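# Lay cable into cable chain and close its bars

## Task

Put the cable inside the cable chain, then shut all of the chain's bars over the cable.

## Robot and tools

Robot: two FANUC CRX arms, left_arm and right_arm, each carrying a Robotiq 140 two-finger gripper and a wrist camera. The left gripper's fingers are rigid. The right gripper's fingers can fold at a hinge: only a grip in the quarter of each pad nearest the tip is firm; a grip deeper toward the palm can be loose, can slip on thin parts, or can squeeze too hard and then release. Pushing the right fingertips straight into a surface while the fingers are not fully shut folds them with little resistance, which may spoil the next grip.

Frame: every pose, velocity and target is in the scene frame. The origin sits on the table surface, halfway between the nominal arm bases; +z points up, +x points out across the table, and left_arm is on the +y side (this is unrelated to which side appears left in an image). Calibrated base roots: left_arm (+0.060, +0.360, 0) m with quat_wxyz (+1.000, 0, 0, -0.024); right_arm (+0.002, -0.350, 0) m with quat_wxyz (+1.000, 0, 0, -0.010). Reported hand poses may be off by a few centimetres, more at long reach.

Gripper axes: the fingers point along the gripper's +z and open and close along its y. end_effector_position is the spot between the pads when they are shut; fingertips extend about 33 mm past it at gaps up to 40 mm, shrinking to 9 mm when wide open.

A row is always 20 numbers, one flat list covering both arms: left x, y, z (metres, absolute position in the scene frame), qw, qx, qy, qz (absolute orientation, w first), left gripper position, force_limit, speed; then the same ten for the right arm. Gripper numbers run from -1 to 1. position +1 = fully open (140 mm), about -0.8 = pads touching, -1 = close until blocked. force_limit -1 gives about 14 N, 0 about 40 N, +1 about 58 N with a slow close; a faster close grips harder. speed -1 is about 30 mm/s, 0 about 140, +1 about 250. force_limit and speed begin at +1. For an arm meant to stay put, resend its last reported pose and its previous gripper numbers unchanged each call (a 0 is a real command).

execute_actions(actions, cameras): actions is a list of actions; each action is a list of up to 15 rows, each row one 1/30 s step; a short action repeats its last row to fill 15 steps. Each row's pose is an absolute target. Any target more than 0.6 m from the gripper's current position along one of its axes makes that action fail for both arms. Per step the controller clips the command to within 70 mm and 16 degrees of the measured pose, so one action may fall short; the result's Hand target shows where the arm actually heads; send the remainder next. An empty list just returns state and images.

move(target, speed, blend, stop_force, zero, blocking, cameras): target is one 20-number row or a list of up to 15 rows, absolute poses, driven along straight lines from the Hand target. speed is m/s, 0.002 to 1 (default 0.25), turning at up to twice that in rad/s; one value or one per target. blend (m) rounds corners in a list. stop_force (12 to 80 N, one value for both arms) ends an arm's path when its estimated push against travel exceeds that; the arm still keeps pressing, so approach contacts very slowly with a small value. There is no reading near stretched-out or straight-wrist poses, and it is unreliable while the gripper rotates. Omit stop_force when pulling away from a contact. zero (default true) re-zeroes the force before the move; false lets pushes accumulate. blocking=false returns after 0.5 s while the move continues (not allowed with stop_force). Moves do not avoid obstacles or the other arm; grippers lag and overshoot more at high speed. Finger values are sent at the start; in a list keep them identical. Each move lasts at most 10 s. The result adds a move: line, e.g. done, off_target, moving, held or fault; limits=paced means the pose was clipped, limits=held means steps were withheld, often by the clearance check between arms.

wait(seconds 0 to 10) lets the scene run with the last commands held. stop brakes a running move; fingers continue. zoom_image(camera, region [x0, y0, x1, y1], at most 504x504 px) enlarges part of the latest image from cam_high, cam_left_wrist or cam_right_wrist (each 672x504). read_manual gives licence text only. finished_scene(scene) ends the scene irreversibly; the goal must hold with the robot let go.

Result lines: object_status 0 moving, 1 blocked while opening, 2 blocked while closing (a grip; check for it), 3 reached the commanded position or pads met. It updates 0.2 to 1.7 s after contact. position_measured is in counts: 3 open, 75 about 100 mm, 139 about 60 mm, 200 about 20 mm, 230 closed. To tighten a grip, raise force_limit and nudge position between -1 and -0.98. Flange force is the estimated outside force in gripper axes, including held weight, and is noisy. Joint velocities saying within noise means the arm is still. Tool commands lists current gripper commands.

Avoid: objects leaving the table (task fails), drops, releasing moving parts, slams and hard pushes, heavy twist on the gripper, and arm-on-arm contact. Joint torque past its limit (144 N m on the first three joints, 36 on the wrist joints) or 150 N outside force stops the arm for 10 s; after such a stop, release a gripped part before moving. Stiff arms fault if commanded even slightly past a firm contact. Holding loads or stretching out heats motors; a MOTOR HOT line warns, and overheating brakes the arm for 30 to 60 s. The simulation keeps running while you think. A loose part may occasionally be nudged by an outside push.

Each tool is called after ">>>" by a JSON object that holds its "op" and its "data".

## Session

>>> {"op": "execute_actions", "data": {"actions": []}}

Scene clock: 0.00 s.
left_arm: end_effector_position=(+0.8814, +0.0980, +0.2393) position_measured=3 object_status=3 end_effector_quat_wxyz=(-0.027, +0.753, -0.611, +0.242) | right_arm: end_effector_position=(+0.3570, -0.2387, +0.1441) position_measured=3 object_status=3 end_effector_quat_wxyz=(-0.259, -0.393, +0.869, -0.151)
Joint positions: left_arm=[-0.017 0.693 0.742 0.249 -1.193 0.23] | right_arm=[0.786 0.313 -0.048 0.108 -1.81 -1.495]
Joint velocities: within noise
Flange force (N): no reading
Hand target: left_arm +0.8814, +0.0980, +0.2393; -0.027, +0.753, -0.611, +0.242 | right_arm +0.3570, -0.2387, +0.1441; -0.259, -0.393, +0.869, -0.151
Tool commands: left_gripper/position=+1.0 left_gripper/force_limit=+1.0 left_gripper/speed=+1.0 right_gripper/position=+1.0 right_gripper/force_limit=+1.0 right_gripper/speed=+1.0

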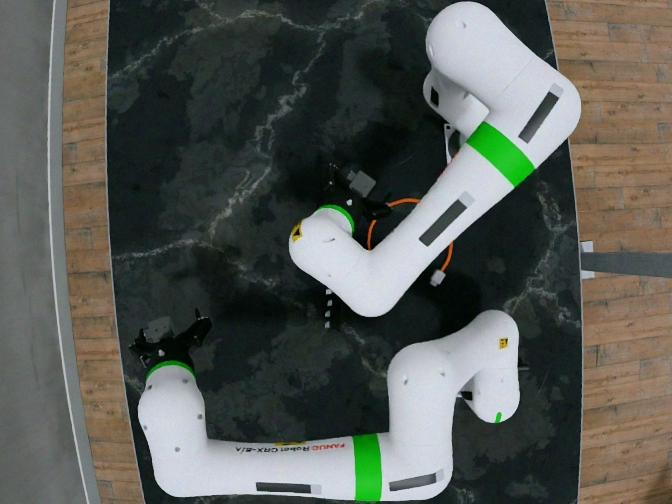

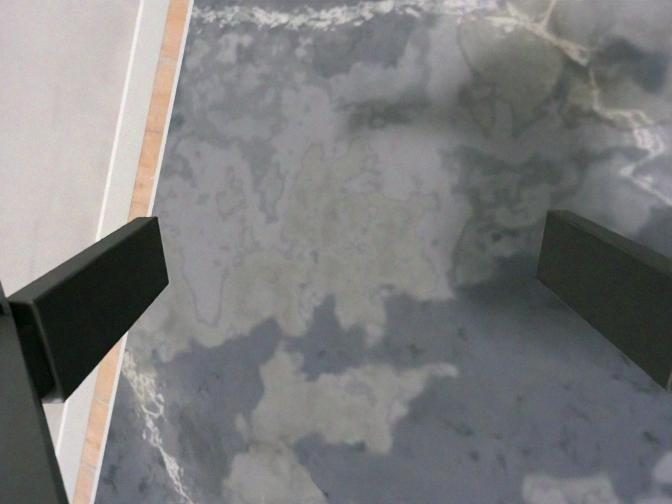

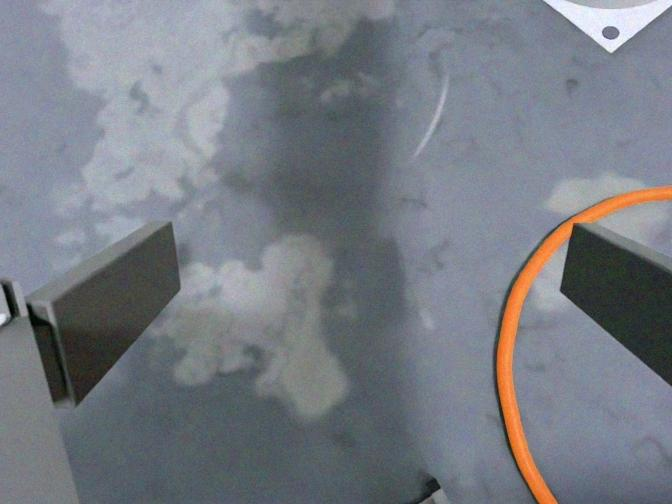

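>>> {"op": "move", "data": {"target": [[0.8814,0.098,0.2393,-0.027,0.753,-0.611,0.242,1,1,1,0.357,-0.2387,0.3,-0.259,-0.393,0.869,-0.151,1,1,1],[0.8814,0.098,0.2393,-0.027,0.753,-0.611,0.242,1,1,1,0.3,-0.6,0.42,0,-0.412,0.911,0,1,1,1]]}}

>>> {"op": "zoom_image", "data": {"camera": "cam_high", "region": [280, 100, 500, 350]}}

Scene clock: 18.00 s.
left_arm: end_effector_position=(+0.8814, +0.0980, +0.2393) position_measured=3 object_status=3 end_effector_quat_wxyz=(-0.027, +0.753, -0.611, +0.242) | right_arm: end_effector_position=(+0.3000, -0.6000, +0.4200) position_measured=3 object_status=3 end_effector_quat_wxyz=(+0.000, -0.412, +0.911, +0.000)
Joint positions: left_arm=[-0.017 0.692 0.74 0.249 -1.192 0.231] | right_arm=[-0.338 -0.055 0.382 0 -2.008 -0.364]
Joint velocities: within noise
Flange force (N): left_arm=[-6.2 16.0 1.8] | right_arm=[-6.0 -2.1 -5.5]
Hand target: left_arm +0.8814, +0.0980, +0.2393; -0.027, +0.753, -0.611, +0.242 | right_arm +0.3000, -0.6000, +0.4200; +0.000, -0.412, +0.911, +0.000
Off the commanded pose: left_arm 0.000 m, 0 deg | right_arm 0.000 m, 0 deg.
move: done

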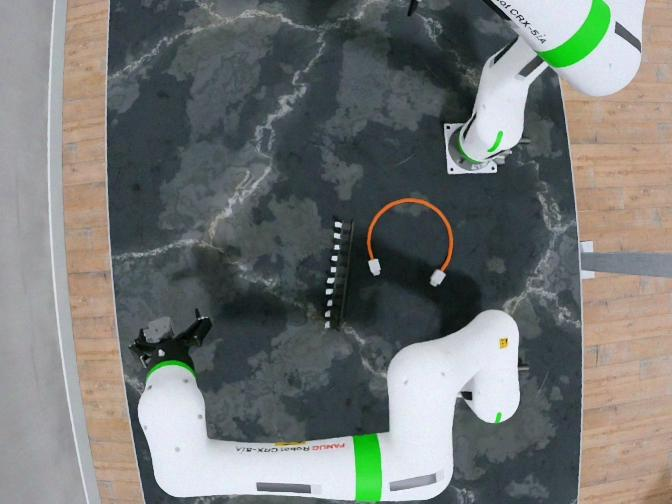

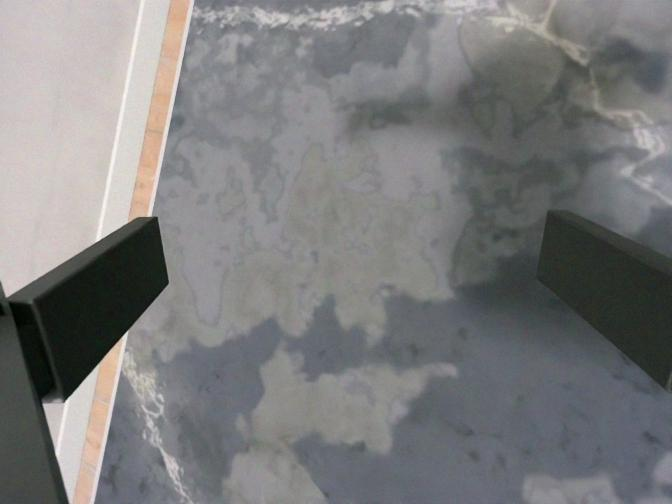

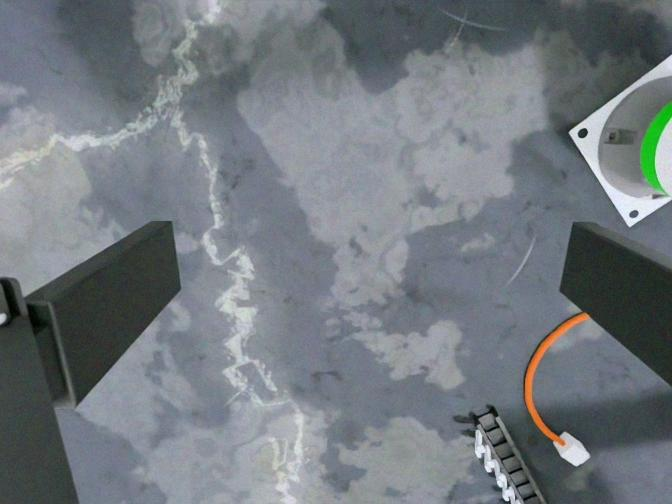

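Scaled by 2.016 from the camera's 672x504 image, which has a finer 960x720 frame.

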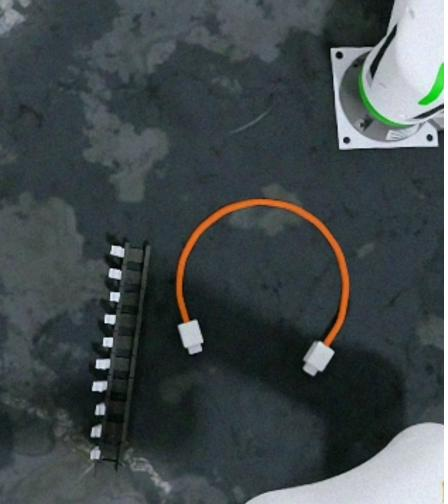

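>>> {"op": "move", "data": {"target": [0.8814,0.098,0.2393,-0.027,0.753,-0.611,0.242,1,1,1,0.36,-0.05,0.3,0,-0.7071,0.7071,0,1,1,1], "cameras": ["cam_right_wrist","cam_high"]}}

>>> {"op": "zoom_image", "data": {"camera": "cam_right_wrist", "region": [150, 30, 400, 500]}}

Scene clock: 50.63 s.
left_arm: end_effector_position=(+0.8814, +0.0980, +0.2393) position_measured=3 object_status=3 end_effector_quat_wxyz=(-0.027, +0.753, -0.611, +0.242) | right_arm: end_effector_position=(+0.3600, -0.0500, +0.3000) position_measured=3 object_status=3 end_effector_quat_wxyz=(+0.000, +0.707, -0.707, +0.000)
Joint positions: left_arm=[-0.017 0.692 0.74 0.249 -1.192 0.231] | right_arm=[0.998 0.057 0.202 0 -1.716 -0.979]
Joint velocities: within noise
Flange force (N): left_arm=[-6.2 15.5 2.8] | right_arm=[-3.6 1.8 -1.2]
Hand target: left_arm +0.8814, +0.0980, +0.2393; -0.027, +0.753, -0.611, +0.242 | right_arm +0.3600, -0.0500, +0.3000; +0.000, +0.707, -0.707, +0.000
Off the commanded pose: left_arm 0.000 m, 0 deg | right_arm 0.000 m, 0 deg.
move: done
Images, in order (width x height): cam_high 672x504, cam_right_wrist 672x504.

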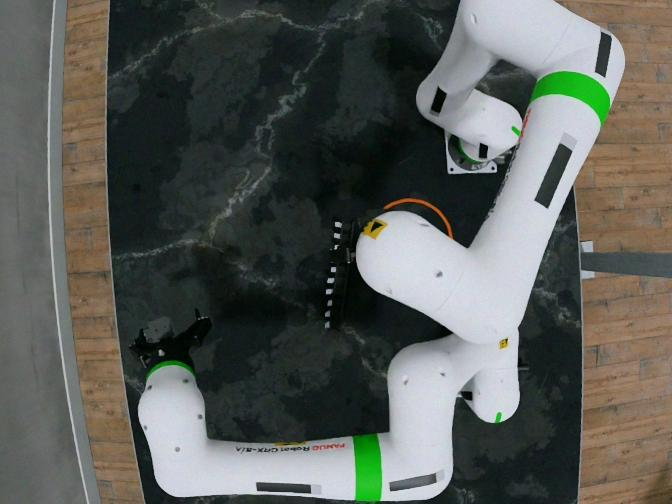

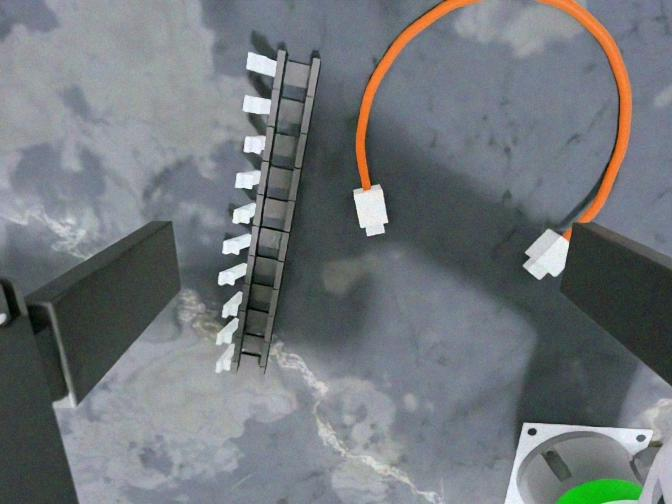

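Scaled by 1.072 from the camera's 672x504 image, which has a finer 960x720 frame.

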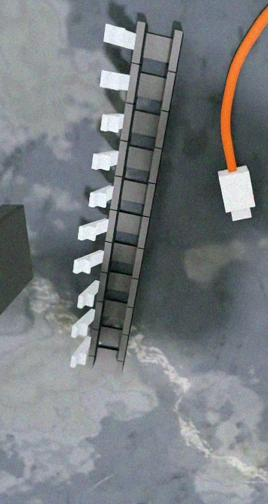

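>>> {"op": "zoom_image", "data": {"camera": "cam_right_wrist", "region": [200, 170, 320, 390]}}

>>> {"op": "move", "data": {"target": [0.8814,0.098,0.2393,-0.027,0.753,-0.611,0.242,1,1,1,0.43,0.06,0.22,0,-0.7071,0.7071,0,1,1,1], "cameras": ["cam_right_wrist"]}}

>>> {"op": "zoom_image", "data": {"camera": "cam_right_wrist", "region": [180, 0, 430, 200]}}

>>> {"op": "zoom_image", "data": {"camera": "cam_right_wrist", "region": [180, 200, 430, 400]}}

Scaled by 2.291 from the camera's 672x504 image, which has a finer 960x720 frame.

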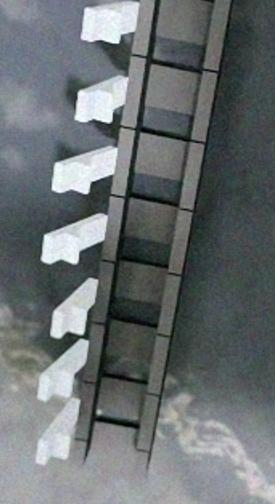

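Scene clock: 81.83 s.
left_arm: end_effector_position=(+0.8814, +0.0980, +0.2393) position_measured=3 object_status=3 end_effector_quat_wxyz=(-0.027, +0.753, -0.611, +0.242) | right_arm: end_effector_position=(+0.3943, +0.0051, +0.2590) position_measured=3 object_status=3 end_effector_quat_wxyz=(+0.000, +0.707, -0.707, +0.000)
Joint positions: left_arm=[-0.017 0.692 0.74 0.249 -1.192 0.231] | right_arm=[1.002 0.206 0.273 0 -1.638 -0.983]
Joint velocities: within noise
Flange force (N): left_arm=[-6.2 15.7 2.2] | right_arm=[-3.6 2.4 -1.1]
Hand target: left_arm +0.8814, +0.0980, +0.2393; -0.027, +0.753, -0.611, +0.242 | right_arm +0.3943, +0.0050, +0.2591; +0.000, +0.707, -0.707, +0.000
Off the commanded pose: left_arm 0.000 m, 0 deg | right_arm 0.076 m, 0 deg.
move: held (right_arm; a check stopped the path); limits=held
pose unreachable (right arm): on one or more control steps of this call, first in action 0 (counted from 0), this arm could not follow its commanded pose, so it was not sent that pose on those steps. It may still have moved: this result reports where it is.
cause: moving toward the commanded pose would bring a part of the arm too close to another arm (a part of this arm just beyond joint 4 (forearm roll) and a part of the left arm just beyond its joint 2 (shoulder), where that arm would come to rest).
Images, in order (width x height): cam_right_wrist 672x504.

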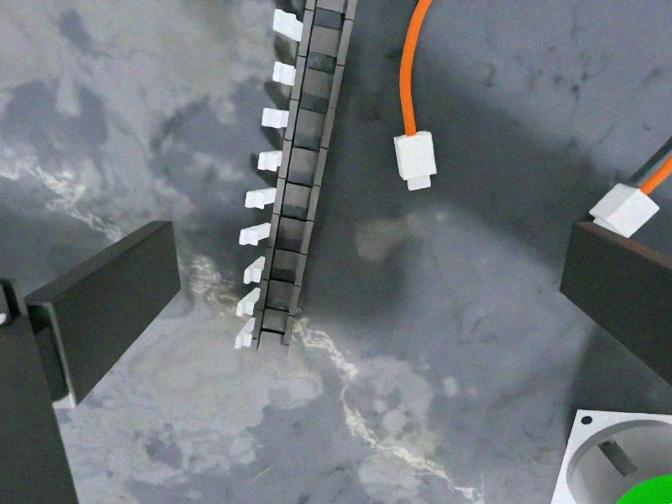

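Scaled by 2.016 from the camera's 672x504 image, which has a finer 960x720 frame.

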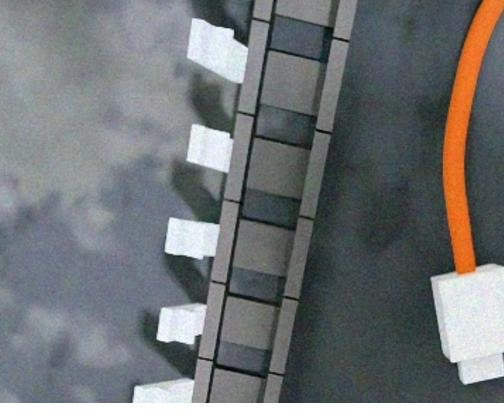

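Scaled by 2.016 from the camera's 672x504 image, which has a finer 960x720 frame.

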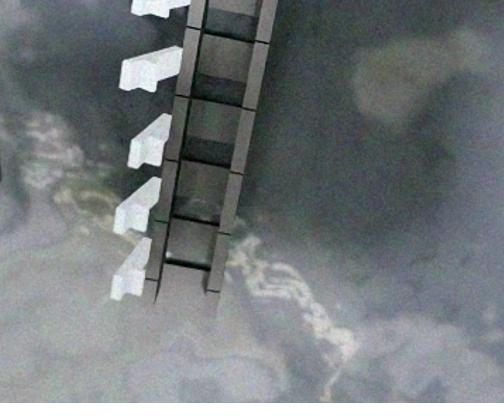

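>>> {"op": "move", "data": {"target": [[0.8814,0.098,0.2393,-0.027,0.753,-0.611,0.242,1,1,1,0.3,-0.4,0.35,0,0.7071,-0.7071,0,1,1,1],[0.6,0.08,0.3,0,0.7071,-0.7071,0,1,1,1,0.3,-0.4,0.35,0,0.7071,-0.7071,0,1,1,1],[0.36,0.05,0.28,0,0.7071,-0.7071,0,1,1,1,0.3,-0.4,0.35,0,0.7071,-0.7071,0,1,1,1]], "blend": 0.05}}

Scene clock: 174.03 s.
left_arm: end_effector_position=(+0.3601, +0.0500, +0.2800) position_measured=3 object_status=3 end_effector_quat_wxyz=(+0.000, +0.707, -0.707, +0.000) | right_arm: end_effector_position=(+0.3000, -0.4000, +0.3500) position_measured=3 object_status=3 end_effector_quat_wxyz=(+0.000, +0.707, -0.707, +0.000)
Joint positions: left_arm=[-0.447 -0.041 0.057 0 -1.668 0.495] | right_arm=[0.297 -0.336 -0.018 0 -1.889 -0.277]
Joint velocities: within noise
Flange force (N): left_arm=[-1.6 4.2 7.4] | right_arm=[-5.8 0.3 -1.7]
Hand target: left_arm +0.3600, +0.0500, +0.2800; +0.000, +0.707, -0.707, +0.000 | right_arm +0.3000, -0.4000, +0.3500; +0.000, +0.707, -0.707, +0.000
Off the commanded pose: left_arm 0.000 m, 0 deg | right_arm 0.000 m, 0 deg.
move: done

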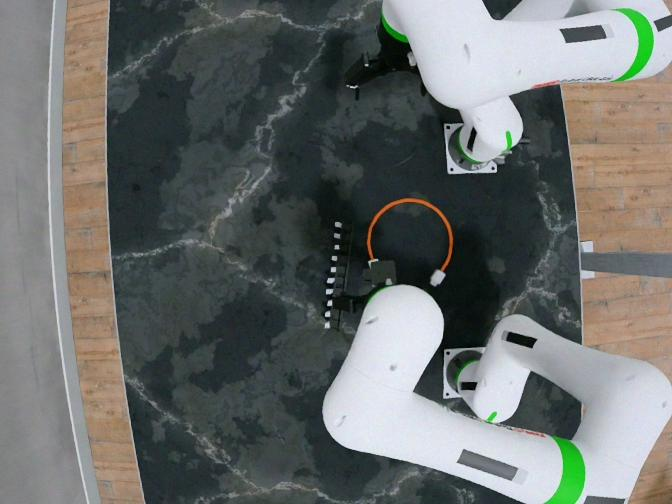

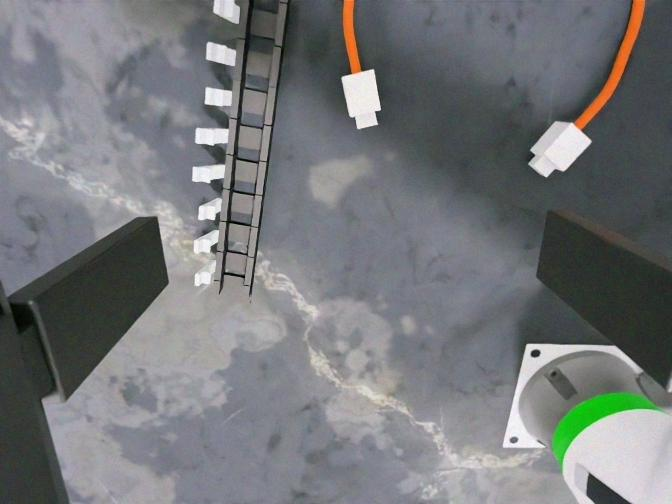

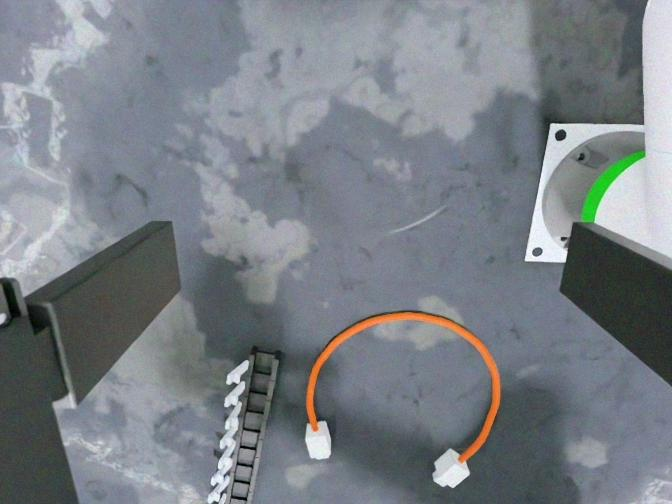

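>>> {"op": "move", "data": {"target": [0.337,-0.003,0.12,0,0.777,-0.629,0,-0.2,1,-0.5,0.3,-0.4,0.35,0,0.7071,-0.7071,0,1,1,1], "cameras": ["cam_left_wrist","cam_right_wrist"]}}

Scene clock: 202.80 s.
left_arm: end_effector_position=(+0.3370, -0.0030, +0.1200) position_measured=154 object_status=0 end_effector_quat_wxyz=(+0.000, +0.777, -0.629, +0.000) | right_arm: end_effector_position=(+0.3000, -0.4000, +0.3500) position_measured=3 object_status=3 end_effector_quat_wxyz=(+0.000, +0.707, -0.707, +0.000)
Joint positions: left_arm=[-0.582 0.059 -0.219 0 -1.293 0.839] | right_arm=[0.297 -0.336 -0.018 0 -1.889 -0.277]
Joint velocities: within noise
Flange force (N): left_arm=[-3.4 6.0 5.1] | right_arm=[-5.8 -0.4 -2.4]
Hand target: left_arm +0.3370, -0.0030, +0.1200; +0.000, +0.777, -0.629, +0.000 | right_arm +0.3000, -0.4000, +0.3500; +0.000, +0.707, -0.707, +0.000
Off the commanded pose: left_arm 0.000 m, 0 deg | right_arm 0.000 m, 0 deg.
move: done
Images, in order (width x height): cam_left_wrist 672x504, cam_right_wrist 672x504.

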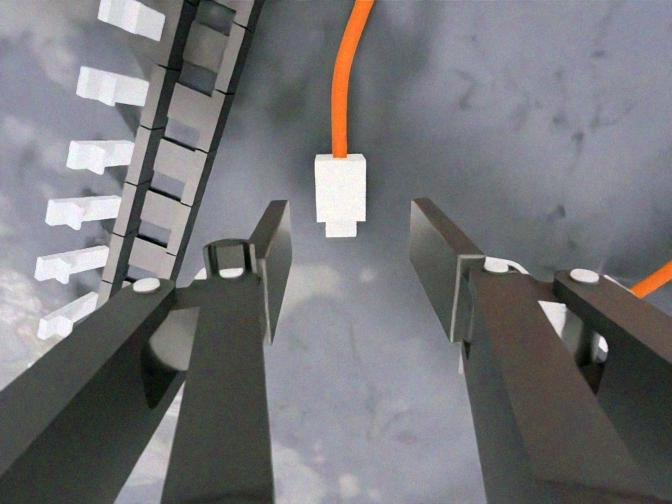

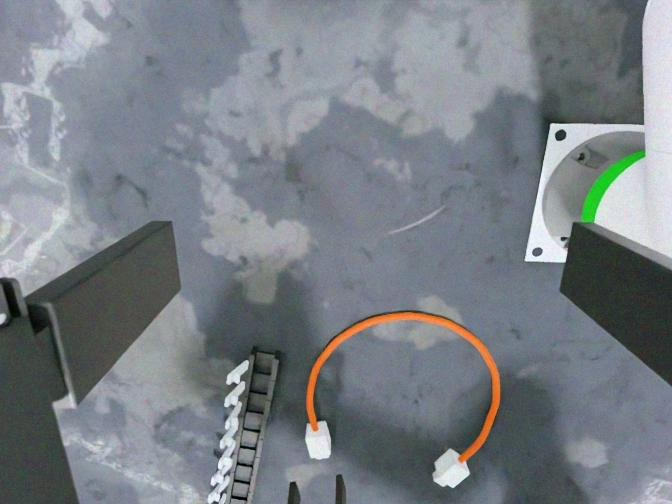

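>>> {"op": "move", "data": {"target": [0.337,-0.003,0.055,0,0.777,-0.629,0,-0.2,1,-0.5,0.3,-0.4,0.35,0,0.7071,-0.7071,0,1,1,1], "cameras": []}}

>>> {"op": "move", "data": {"target": [0.337,-0.003,0.033,0,0.777,-0.629,0,-0.2,1,-0.5,0.3,-0.4,0.35,0,0.7071,-0.7071,0,1,1,1], "cameras": ["cam_left_wrist"], "speed": 0.012, "stop_force": 14}}

Scene clock: 215.67 s.
left_arm: end_effector_position=(+0.3370, -0.0030, +0.0550) position_measured=154 object_status=3 end_effector_quat_wxyz=(+0.000, +0.777, -0.629, +0.000) | right_arm: end_effector_position=(+0.3000, -0.4000, +0.3500) position_measured=3 object_status=3 end_effector_quat_wxyz=(+0.000, +0.707, -0.707, +0.000)
Joint positions: left_arm=[-0.582 0.116 -0.318 0 -1.137 0.839] | right_arm=[0.297 -0.336 -0.018 0 -1.889 -0.277]
Joint velocities: within noise
Flange force (N): left_arm=[-3.5 5.7 4.3] | right_arm=[-6.4 1.0 -1.6]
Hand target: left_arm +0.3370, -0.0030, +0.0550; +0.000, +0.777, -0.629, +0.000 | right_arm +0.3000, -0.4000, +0.3500; +0.000, +0.707, -0.707, +0.000
Off the commanded pose: left_arm 0.000 m, 0 deg | right_arm 0.000 m, 0 deg.
move: done
No camera images: "cameras" was empty.

Scene clock: 218.27 s.
left_arm: end_effector_position=(+0.3370, -0.0030, +0.0330) position_measured=154 object_status=3 end_effector_quat_wxyz=(+0.000, +0.777, -0.629, +0.000) | right_arm: end_effector_position=(+0.3000, -0.4000, +0.3500) position_measured=3 object_status=3 end_effector_quat_wxyz=(+0.000, +0.707, -0.707, +0.000)
Joint positions: left_arm=[-0.582 0.141 -0.346 0 -1.083 0.839] | right_arm=[0.297 -0.336 -0.018 0 -1.889 -0.277]
Joint velocities: within noise
Flange force (N): left_arm=[-3.9 5.5 4.2] | right_arm=[-5.5 -0.5 -2.0]
Hand target: left_arm +0.3370, -0.0030, +0.0330; +0.000, +0.777, -0.629, +0.000 | right_arm +0.3000, -0.4000, +0.3500; +0.000, +0.707, -0.707, +0.000
Off the commanded pose: left_arm 0.000 m, 0 deg | right_arm 0.000 m, 0 deg.
move: done
Images, in order (width x height): cam_left_wrist 672x504.

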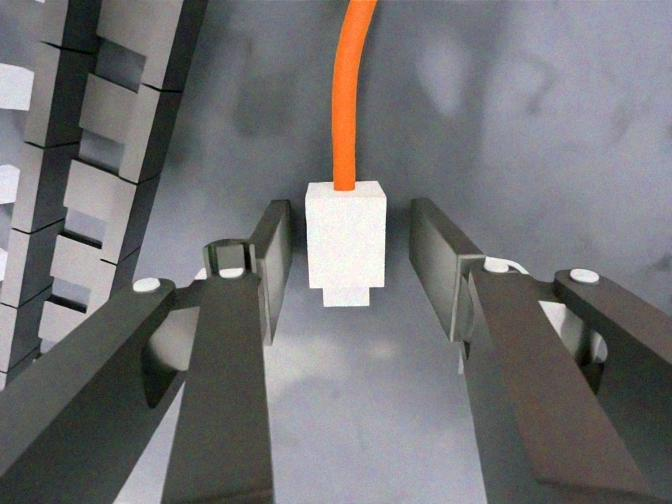

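>>> {"op": "move", "data": {"target": [0.337,-0.003,0.036,0,0.777,-0.629,0,-1,0.2,-0.9,0.3,-0.4,0.35,0,0.7071,-0.7071,0,1,1,1], "cameras": []}}

>>> {"op": "wait", "data": {"seconds": 1, "cameras": ["cam_left_wrist"]}}

Scene clock: 225.50 s.
left_arm: end_effector_position=(+0.3370, -0.0030, +0.0360) position_measured=191 object_status=0 end_effector_quat_wxyz=(+0.000, +0.777, -0.629, +0.000) | right_arm: end_effector_position=(+0.3000, -0.4000, +0.3500) position_measured=3 object_status=3 end_effector_quat_wxyz=(+0.000, +0.707, -0.707, +0.000)
Joint positions: left_arm=[-0.582 0.137 -0.343 0 -1.091 0.839] | right_arm=[0.297 -0.336 -0.018 0 -1.889 -0.277]
Joint velocities: within noise
Flange force (N): left_arm=[-4.1 6.0 4.2] | right_arm=[-5.8 0.3 -2.0]
Hand target: left_arm +0.3370, -0.0030, +0.0360; +0.000, +0.777, -0.629, +0.000 | right_arm +0.3000, -0.4000, +0.3500; +0.000, +0.707, -0.707, +0.000
Off the commanded pose: left_arm 0.000 m, 0 deg | right_arm 0.000 m, 0 deg.
move: done
No camera images: "cameras" was empty.

Scene clock: 226.50 s.
left_arm: end_effector_position=(+0.3370, -0.0030, +0.0360) position_measured=191 object_status=2 end_effector_quat_wxyz=(+0.000, +0.777, -0.629, +0.000) | right_arm: end_effector_position=(+0.3000, -0.4000, +0.3500) position_measured=3 object_status=3 end_effector_quat_wxyz=(+0.000, +0.707, -0.707, +0.000)
Joint positions: left_arm=[-0.582 0.137 -0.343 0 -1.091 0.839] | right_arm=[0.297 -0.336 -0.018 0 -1.889 -0.277]
Joint velocities: within noise
Flange force (N): left_arm=[-3.4 5.8 4.9] | right_arm=[-5.5 -0.2 -2.2]
Hand target: left_arm +0.3370, -0.0030, +0.0360; +0.000, +0.777, -0.629, +0.000 | right_arm +0.3000, -0.4000, +0.3500; +0.000, +0.707, -0.707, +0.000
Tool commands: left_gripper/position=-1.0 left_gripper/force_limit=+0.2 left_gripper/speed=-0.9 right_gripper/position=+1.0 right_gripper/force_limit=+1.0 right_gripper/speed=+1.0
Off the commanded pose: left_arm 0.000 m, 0 deg | right_arm 0.000 m, 0 deg.
wait: 1.00 s; at rest by 0.17 s
Images, in order (width x height): cam_left_wrist 672x504.

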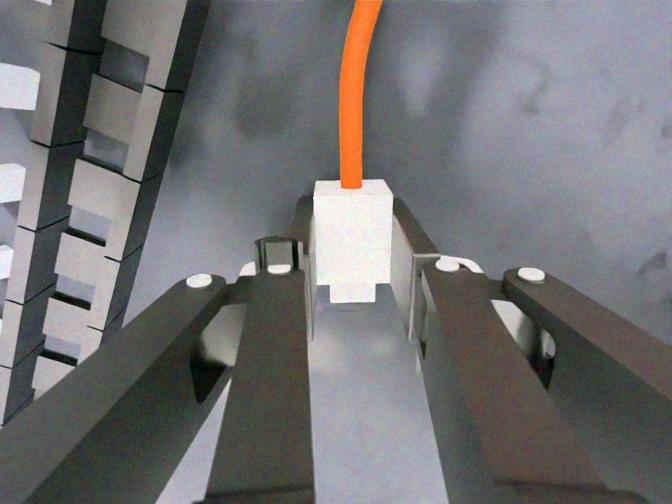

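>>> {"op": "move", "data": {"target": [[0.337,-0.003,0.12,0,0.777,-0.629,0,-1,0.2,-0.9,0.3,-0.4,0.35,0,0.7071,-0.7071,0,1,1,1],[0.483,0.27,0.13,0,0.6327,-0.7744,0,-1,0.2,-0.9,0.3,-0.4,0.35,0,0.7071,-0.7071,0,1,1,1]], "speed": 0.15, "blend": 0.03}}

Scene clock: 240.70 s.
left_arm: end_effector_position=(+0.4830, +0.2700, +0.1300) position_measured=191 object_status=2 end_effector_quat_wxyz=(+0.000, -0.633, +0.774, +0.000) | right_arm: end_effector_position=(+0.3000, -0.4000, +0.3500) position_measured=3 object_status=3 end_effector_quat_wxyz=(+0.000, +0.707, -0.707, +0.000)
Joint positions: left_arm=[0.144 -0.009 -0.264 0 -1.316 -0.297] | right_arm=[0.297 -0.336 -0.018 0 -1.889 -0.277]
Joint velocities: within noise
Flange force (N): left_arm=[3.4 5.6 6.5] | right_arm=[-6.8 0.4 -2.1]
Hand target: left_arm +0.4830, +0.2700, +0.1300; +0.000, -0.633, +0.774, +0.000 | right_arm +0.3000, -0.4000, +0.3500; +0.000, +0.707, -0.707, +0.000
Off the commanded pose: left_arm 0.000 m, 0 deg | right_arm 0.000 m, 0 deg.
move: done

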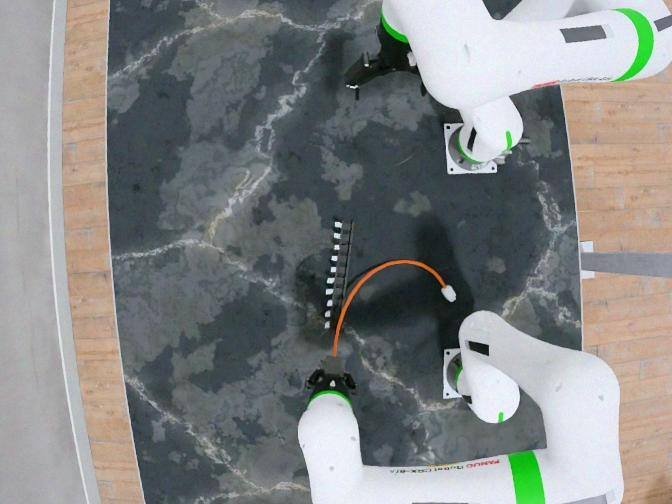

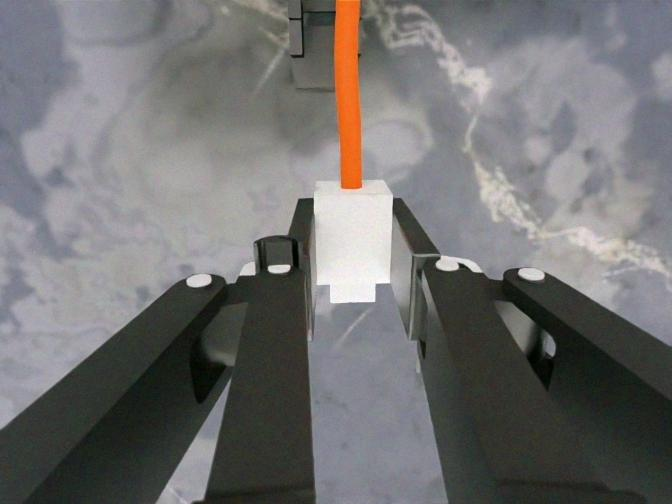

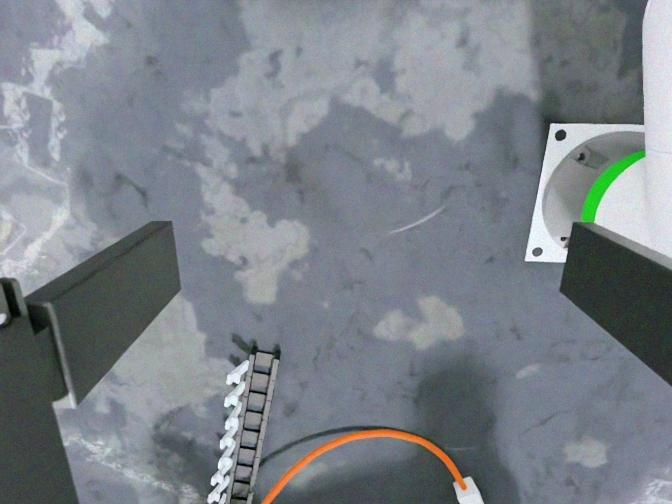

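>>> {"op": "move", "data": {"target": [0.483,0.27,0.13,0,0.6327,-0.7744,0,-1,0.2,-0.9,0.235,-0.005,0.2,0,0.0523,0.9986,0,-0.26,1,-0.5], "speed": 0.2}}

Scene clock: 302.77 s.
left_arm: end_effector_position=(+0.4830, +0.2700, +0.1300) position_measured=191 object_status=2 end_effector_quat_wxyz=(+0.000, -0.633, +0.774, +0.000) | right_arm: end_effector_position=(+0.2350, -0.0050, +0.2000) position_measured=162 object_status=3 end_effector_quat_wxyz=(+0.000, +0.052, +0.999, +0.000)
Joint positions: left_arm=[0.144 -0.009 -0.264 0 -1.316 -0.297] | right_arm=[1.313 -0.081 -0.167 0 -1.484 -2.969]
Joint velocities: within noise
Flange force (N): left_arm=[4.2 5.6 6.4] | right_arm=[3.2 3.0 -1.6]
Hand target: left_arm +0.4830, +0.2700, +0.1300; +0.000, -0.633, +0.774, +0.000 | right_arm +0.2350, -0.0050, +0.2000; +0.000, +0.052, +0.999, +0.000
Off the commanded pose: left_arm 0.000 m, 0 deg | right_arm 0.000 m, 0 deg.
move: done

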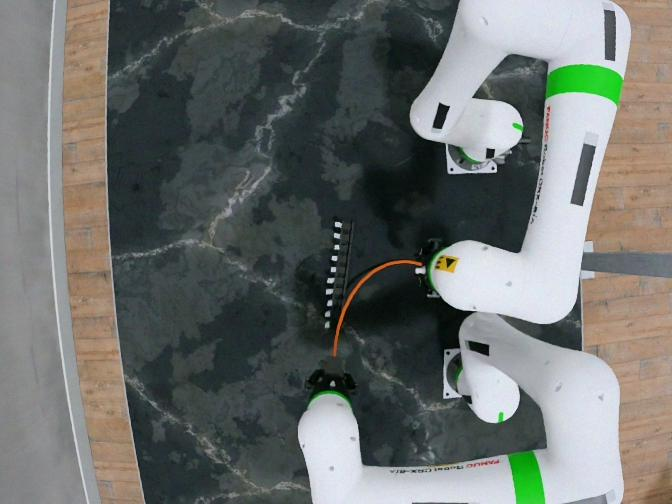

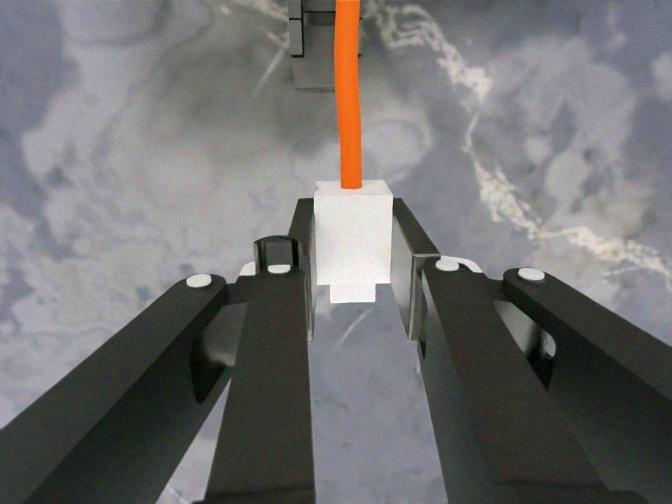

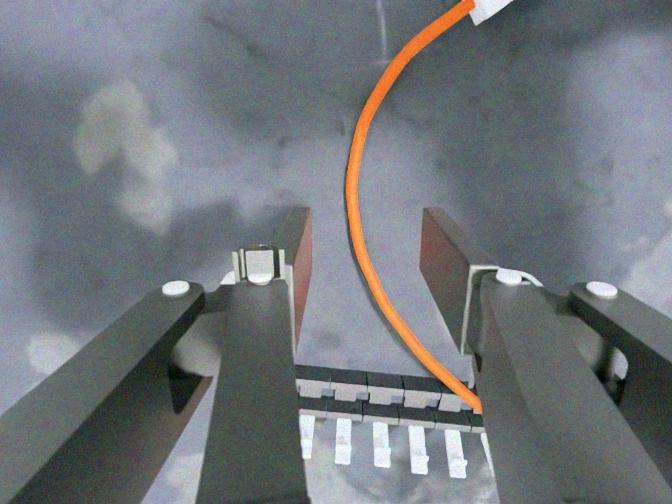

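>>> {"op": "move", "data": {"target": [0.483,0.27,0.13,0,0.6327,-0.7744,0,-1,0.2,-0.9,0.234,-0.011,0.09,0,0.0523,0.9986,0,-0.26,1,-0.5], "speed": 0.15, "cameras": ["cam_right_wrist"]}}

Scene clock: 313.20 s.
left_arm: end_effector_position=(+0.4830, +0.2700, +0.1300) position_measured=191 object_status=2 end_effector_quat_wxyz=(+0.000, -0.633, +0.774, +0.000) | right_arm: end_effector_position=(+0.2340, -0.0110, +0.0900) position_measured=162 object_status=3 end_effector_quat_wxyz=(+0.000, +0.052, +0.999, +0.000)
Joint positions: left_arm=[0.144 -0.009 -0.264 0 -1.316 -0.297] | right_arm=[1.311 -0.034 -0.386 0 -1.219 -2.967]
Joint velocities: within noise
Flange force (N): left_arm=[3.8 5.3 6.6] | right_arm=[4.1 1.7 0.8]
Hand target: left_arm +0.4830, +0.2700, +0.1300; +0.000, -0.633, +0.774, +0.000 | right_arm +0.2340, -0.0110, +0.0900; +0.000, +0.052, +0.999, +0.000
Off the commanded pose: left_arm 0.000 m, 0 deg | right_arm 0.000 m, 0 deg.
move: done
Images, in order (width x height): cam_right_wrist 672x504.

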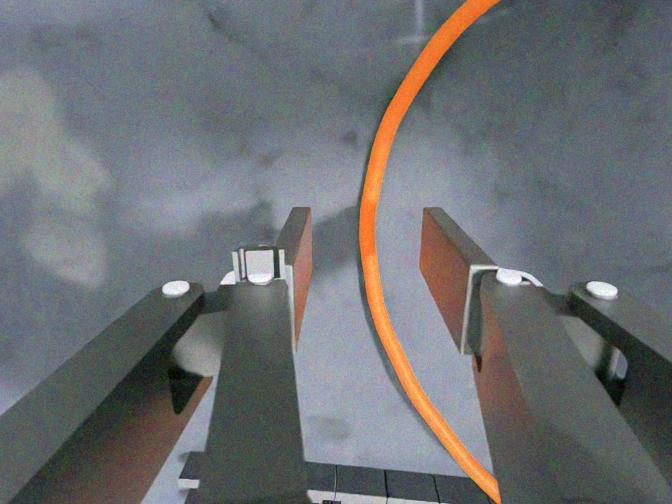

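>>> {"op": "move", "data": {"target": [0.483,0.27,0.13,0,0.6327,-0.7744,0,-1,0.2,-0.9,0.234,-0.011,0.042,0,0.0523,0.9986,0,-0.26,1,-0.5], "speed": 0.05, "cameras": ["cam_right_wrist"]}}

>>> {"op": "zoom_image", "data": {"camera": "cam_right_wrist", "region": [260, 180, 480, 380]}}

Scene clock: 326.13 s.
left_arm: end_effector_position=(+0.4830, +0.2700, +0.1300) position_measured=191 object_status=2 end_effector_quat_wxyz=(+0.000, -0.633, +0.774, +0.000) | right_arm: end_effector_position=(+0.2340, -0.0110, +0.0420) position_measured=162 object_status=3 end_effector_quat_wxyz=(+0.000, +0.052, +0.999, +0.000)
Joint positions: left_arm=[0.144 -0.009 -0.264 0 -1.316 -0.297] | right_arm=[1.311 0.017 -0.457 0 -1.097 -2.967]
Joint velocities: within noise
Flange force (N): left_arm=[4.0 5.0 6.2] | right_arm=[3.7 2.6 -0.3]
Hand target: left_arm +0.4830, +0.2700, +0.1300; +0.000, -0.633, +0.774, +0.000 | right_arm +0.2340, -0.0110, +0.0420; +0.000, +0.052, +0.999, +0.000
Off the commanded pose: left_arm 0.000 m, 0 deg | right_arm 0.000 m, 0 deg.
move: done
Images, in order (width x height): cam_right_wrist 672x504.

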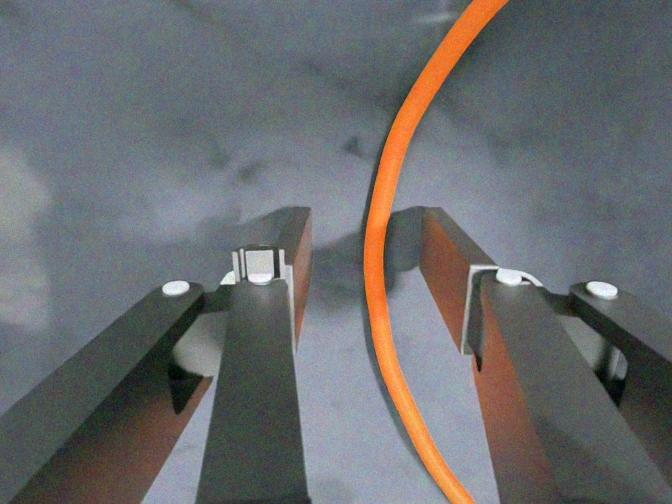

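Scaled by 2.291 from the camera's 672x504 image, which has a finer 960x720 frame.

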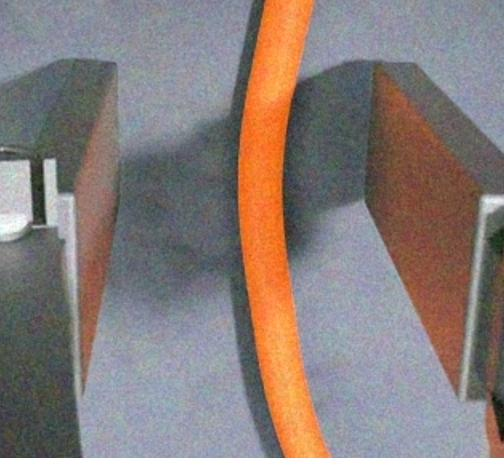

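>>> {"op": "move", "data": {"target": [[0.483,0.27,0.13,0,0.6327,-0.7744,0,-1,0.2,-0.9,0.234,-0.011,0.0375,0,0.0523,0.9986,0,-0.26,1,-0.5],[0.483,0.27,0.13,0,0.6327,-0.7744,0,-1,0.2,-0.9,0.234,-0.011,0.0375,0,0.0523,0.9986,0,-1,0.1,-0.9]], "speed": 0.03, "cameras": []}}

>>> {"op": "wait", "data": {"seconds": 1.5, "cameras": ["cam_right_wrist"]}}

Scene clock: 335.03 s.
left_arm: end_effector_position=(+0.4830, +0.2700, +0.1300) position_measured=191 object_status=2 end_effector_quat_wxyz=(+0.000, -0.633, +0.774, +0.000) | right_arm: end_effector_position=(+0.2340, -0.0110, +0.0375) position_measured=221 object_status=0 end_effector_quat_wxyz=(+0.000, +0.052, +0.999, +0.000)
Joint positions: left_arm=[0.144 -0.009 -0.264 0 -1.316 -0.297] | right_arm=[1.311 0.023 -0.463 0 -1.085 -2.967]
Joint velocities: within noise
Flange force (N): left_arm=[3.8 5.6 6.2] | right_arm=[3.6 3.2 -1.2]
Hand target: left_arm +0.4830, +0.2700, +0.1300; +0.000, -0.633, +0.774, +0.000 | right_arm +0.2340, -0.0110, +0.0375; +0.000, +0.052, +0.999, +0.000
Off the commanded pose: left_arm 0.000 m, 0 deg | right_arm 0.000 m, 0 deg.
move: done
No camera images: "cameras" was empty.

Scene clock: 336.53 s.
left_arm: end_effector_position=(+0.4830, +0.2700, +0.1300) position_measured=191 object_status=2 end_effector_quat_wxyz=(+0.000, -0.633, +0.774, +0.000) | right_arm: end_effector_position=(+0.2340, -0.0110, +0.0375) position_measured=221 object_status=2 end_effector_quat_wxyz=(+0.000, +0.052, +0.999, +0.000)
Joint positions: left_arm=[0.144 -0.009 -0.264 0 -1.316 -0.297] | right_arm=[1.311 0.023 -0.463 0 -1.085 -2.967]
Joint velocities: within noise
Flange force (N): left_arm=[4.0 5.9 6.5] | right_arm=[3.6 2.6 -1.4]
Hand target: left_arm +0.4830, +0.2700, +0.1300; +0.000, -0.633, +0.774, +0.000 | right_arm +0.2340, -0.0110, +0.0375; +0.000, +0.052, +0.999, +0.000
Tool commands: left_gripper/position=-1.0 left_gripper/force_limit=+0.2 left_gripper/speed=-0.9 right_gripper/position=-1.0 right_gripper/force_limit=+0.1 right_gripper/speed=-0.9
Off the commanded pose: left_arm 0.000 m, 0 deg | right_arm 0.000 m, 0 deg.
wait: 1.50 s; at rest by 0.17 s
Images, in order (width x height): cam_right_wrist 672x504.

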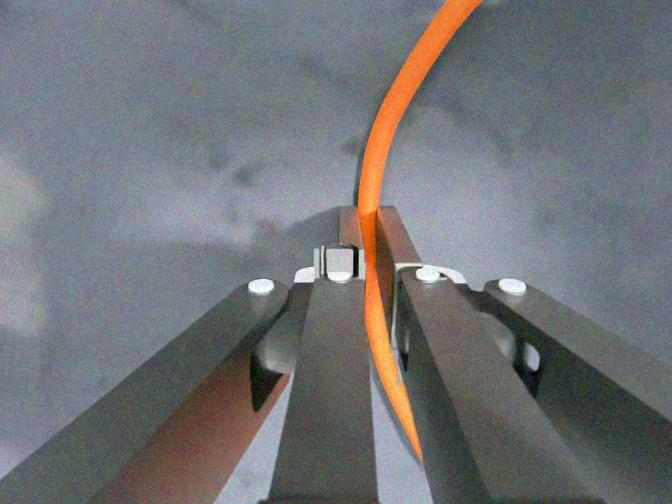

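>>> {"op": "move", "data": {"target": [[0.475,0.235,0.13,0,0.6327,-0.7744,0,-1,0.2,-0.9,0.234,-0.06,0.13,0,-0.05,-0.9986,0,-1,0.1,-0.9],[0.475,0.235,0.13,0,0.6327,-0.7744,0,-1,0.2,-0.9,0.39,-0.165,0.13,0,0.6327,-0.7744,0,-1,0.1,-0.9]], "speed": 0.1, "blend": 0.03}}

Scene clock: 357.07 s.
left_arm: end_effector_position=(+0.4750, +0.2350, +0.1300) position_measured=191 object_status=2 end_effector_quat_wxyz=(+0.000, -0.633, +0.774, +0.000) | right_arm: end_effector_position=(+0.3901, -0.1649, +0.1300) position_measured=221 object_status=2 end_effector_quat_wxyz=(+0.000, -0.633, +0.774, +0.000)
Joint positions: left_arm=[0.061 -0.006 -0.261 0 -1.316 -0.214] | right_arm=[0.771 -0.015 -0.27 0 -1.316 -0.952]
Joint velocities: within noise
Flange force (N): left_arm=[2.5 6.3 5.5] | right_arm=[-3.0 3.4 -0.9]
Hand target: left_arm +0.4750, +0.2350, +0.1300; +0.000, -0.633, +0.774, +0.000 | right_arm +0.3900, -0.1650, +0.1300; +0.000, -0.633, +0.774, +0.000
Off the commanded pose: left_arm 0.000 m, 0 deg | right_arm 0.000 m, 0 deg.
move: done

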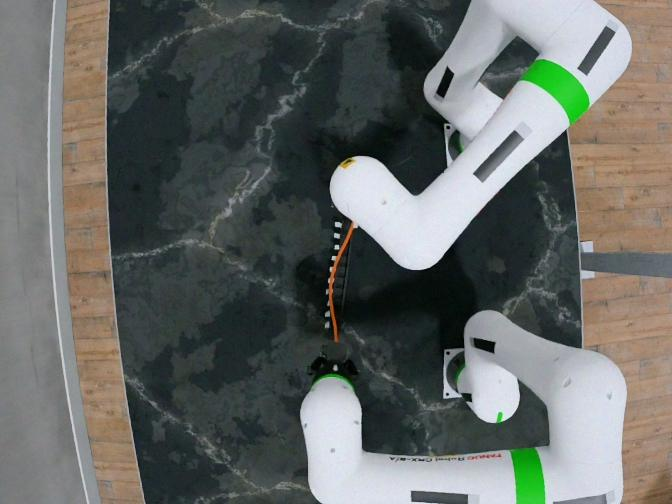

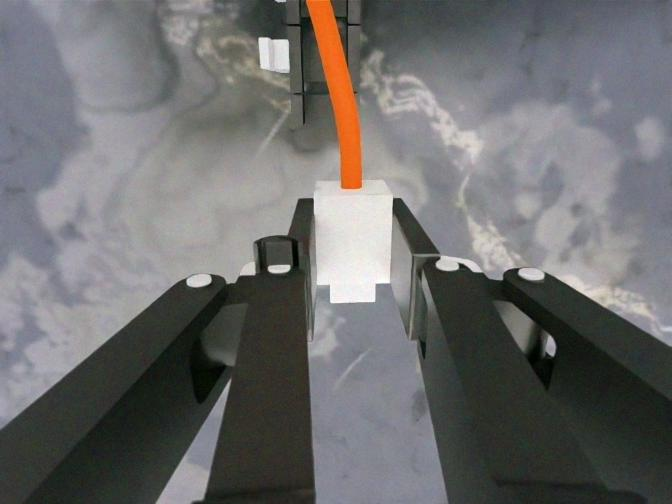

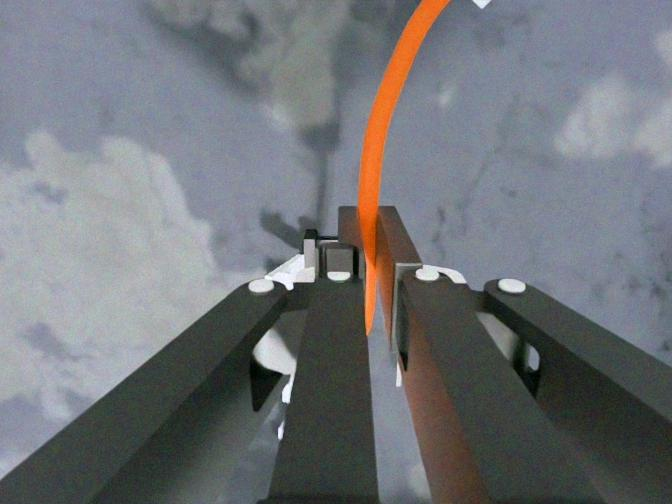

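>>> {"op": "move", "data": {"target": [0.483,0.235,0.13,0,0.6327,-0.7744,0,-1,0.2,-0.9,0.4075,-0.19,0.13,0,0.6327,-0.7744,0,-1,0.1,-0.9], "speed": 0.05, "cameras": ["cam_high","cam_left_wrist"]}}

>>> {"op": "zoom_image", "data": {"camera": "cam_high", "region": [260, 180, 420, 390]}}

Scene clock: 385.73 s.
left_arm: end_effector_position=(+0.4830, +0.2350, +0.1300) position_measured=191 object_status=2 end_effector_quat_wxyz=(+0.000, -0.633, +0.774, +0.000) | right_arm: end_effector_position=(+0.4075, -0.1900, +0.1300) position_measured=221 object_status=2 end_effector_quat_wxyz=(+0.000, -0.633, +0.774, +0.000)
Joint positions: left_arm=[0.06 0.013 -0.242 0 -1.316 -0.213] | right_arm=[0.697 0 -0.255 0 -1.316 -0.879]
Joint velocities: within noise
Flange force (N): left_arm=[3.7 5.2 5.9] | right_arm=[-2.8 2.3 0.0]
Hand target: left_arm +0.4830, +0.2350, +0.1300; +0.000, -0.633, +0.774, +0.000 | right_arm +0.4075, -0.1900, +0.1300; +0.000, -0.633, +0.774, +0.000
Off the commanded pose: left_arm 0.000 m, 0 deg | right_arm 0.000 m, 0 deg.
move: done
Images, in order (width x height): cam_high 672x504, cam_left_wrist 672x504.

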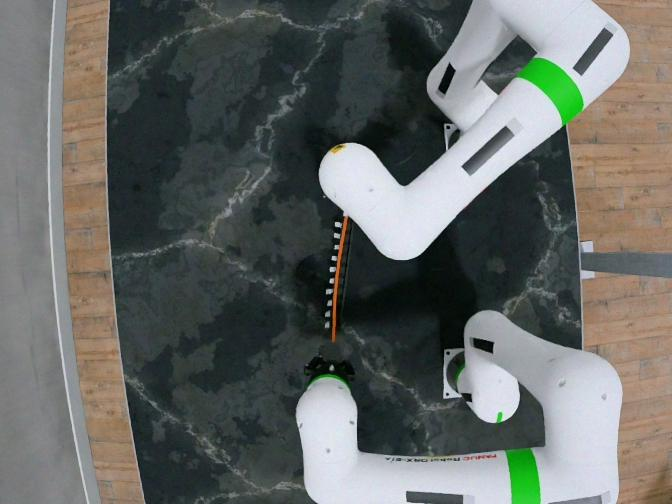

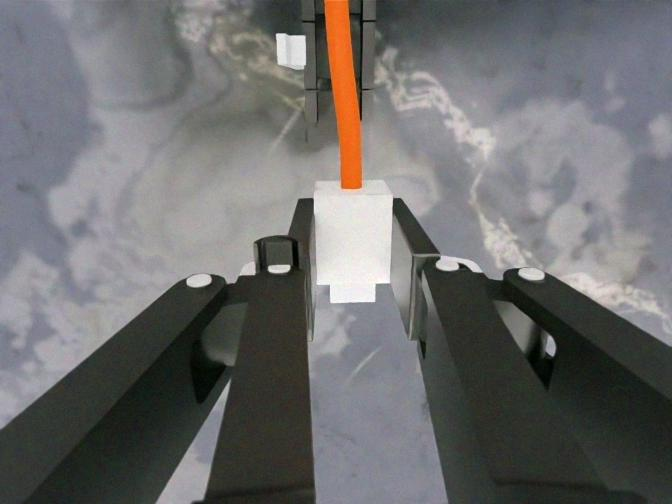

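Scaled by 2.400 from the camera's 672x504 image, which has a finer 960x720 frame.

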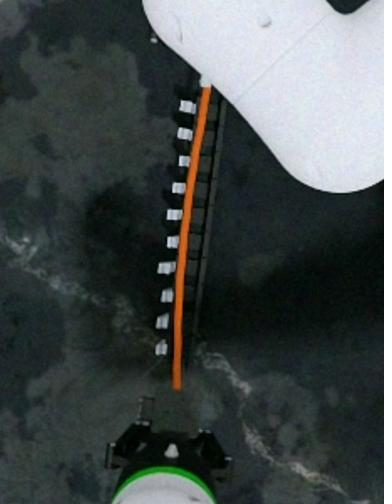

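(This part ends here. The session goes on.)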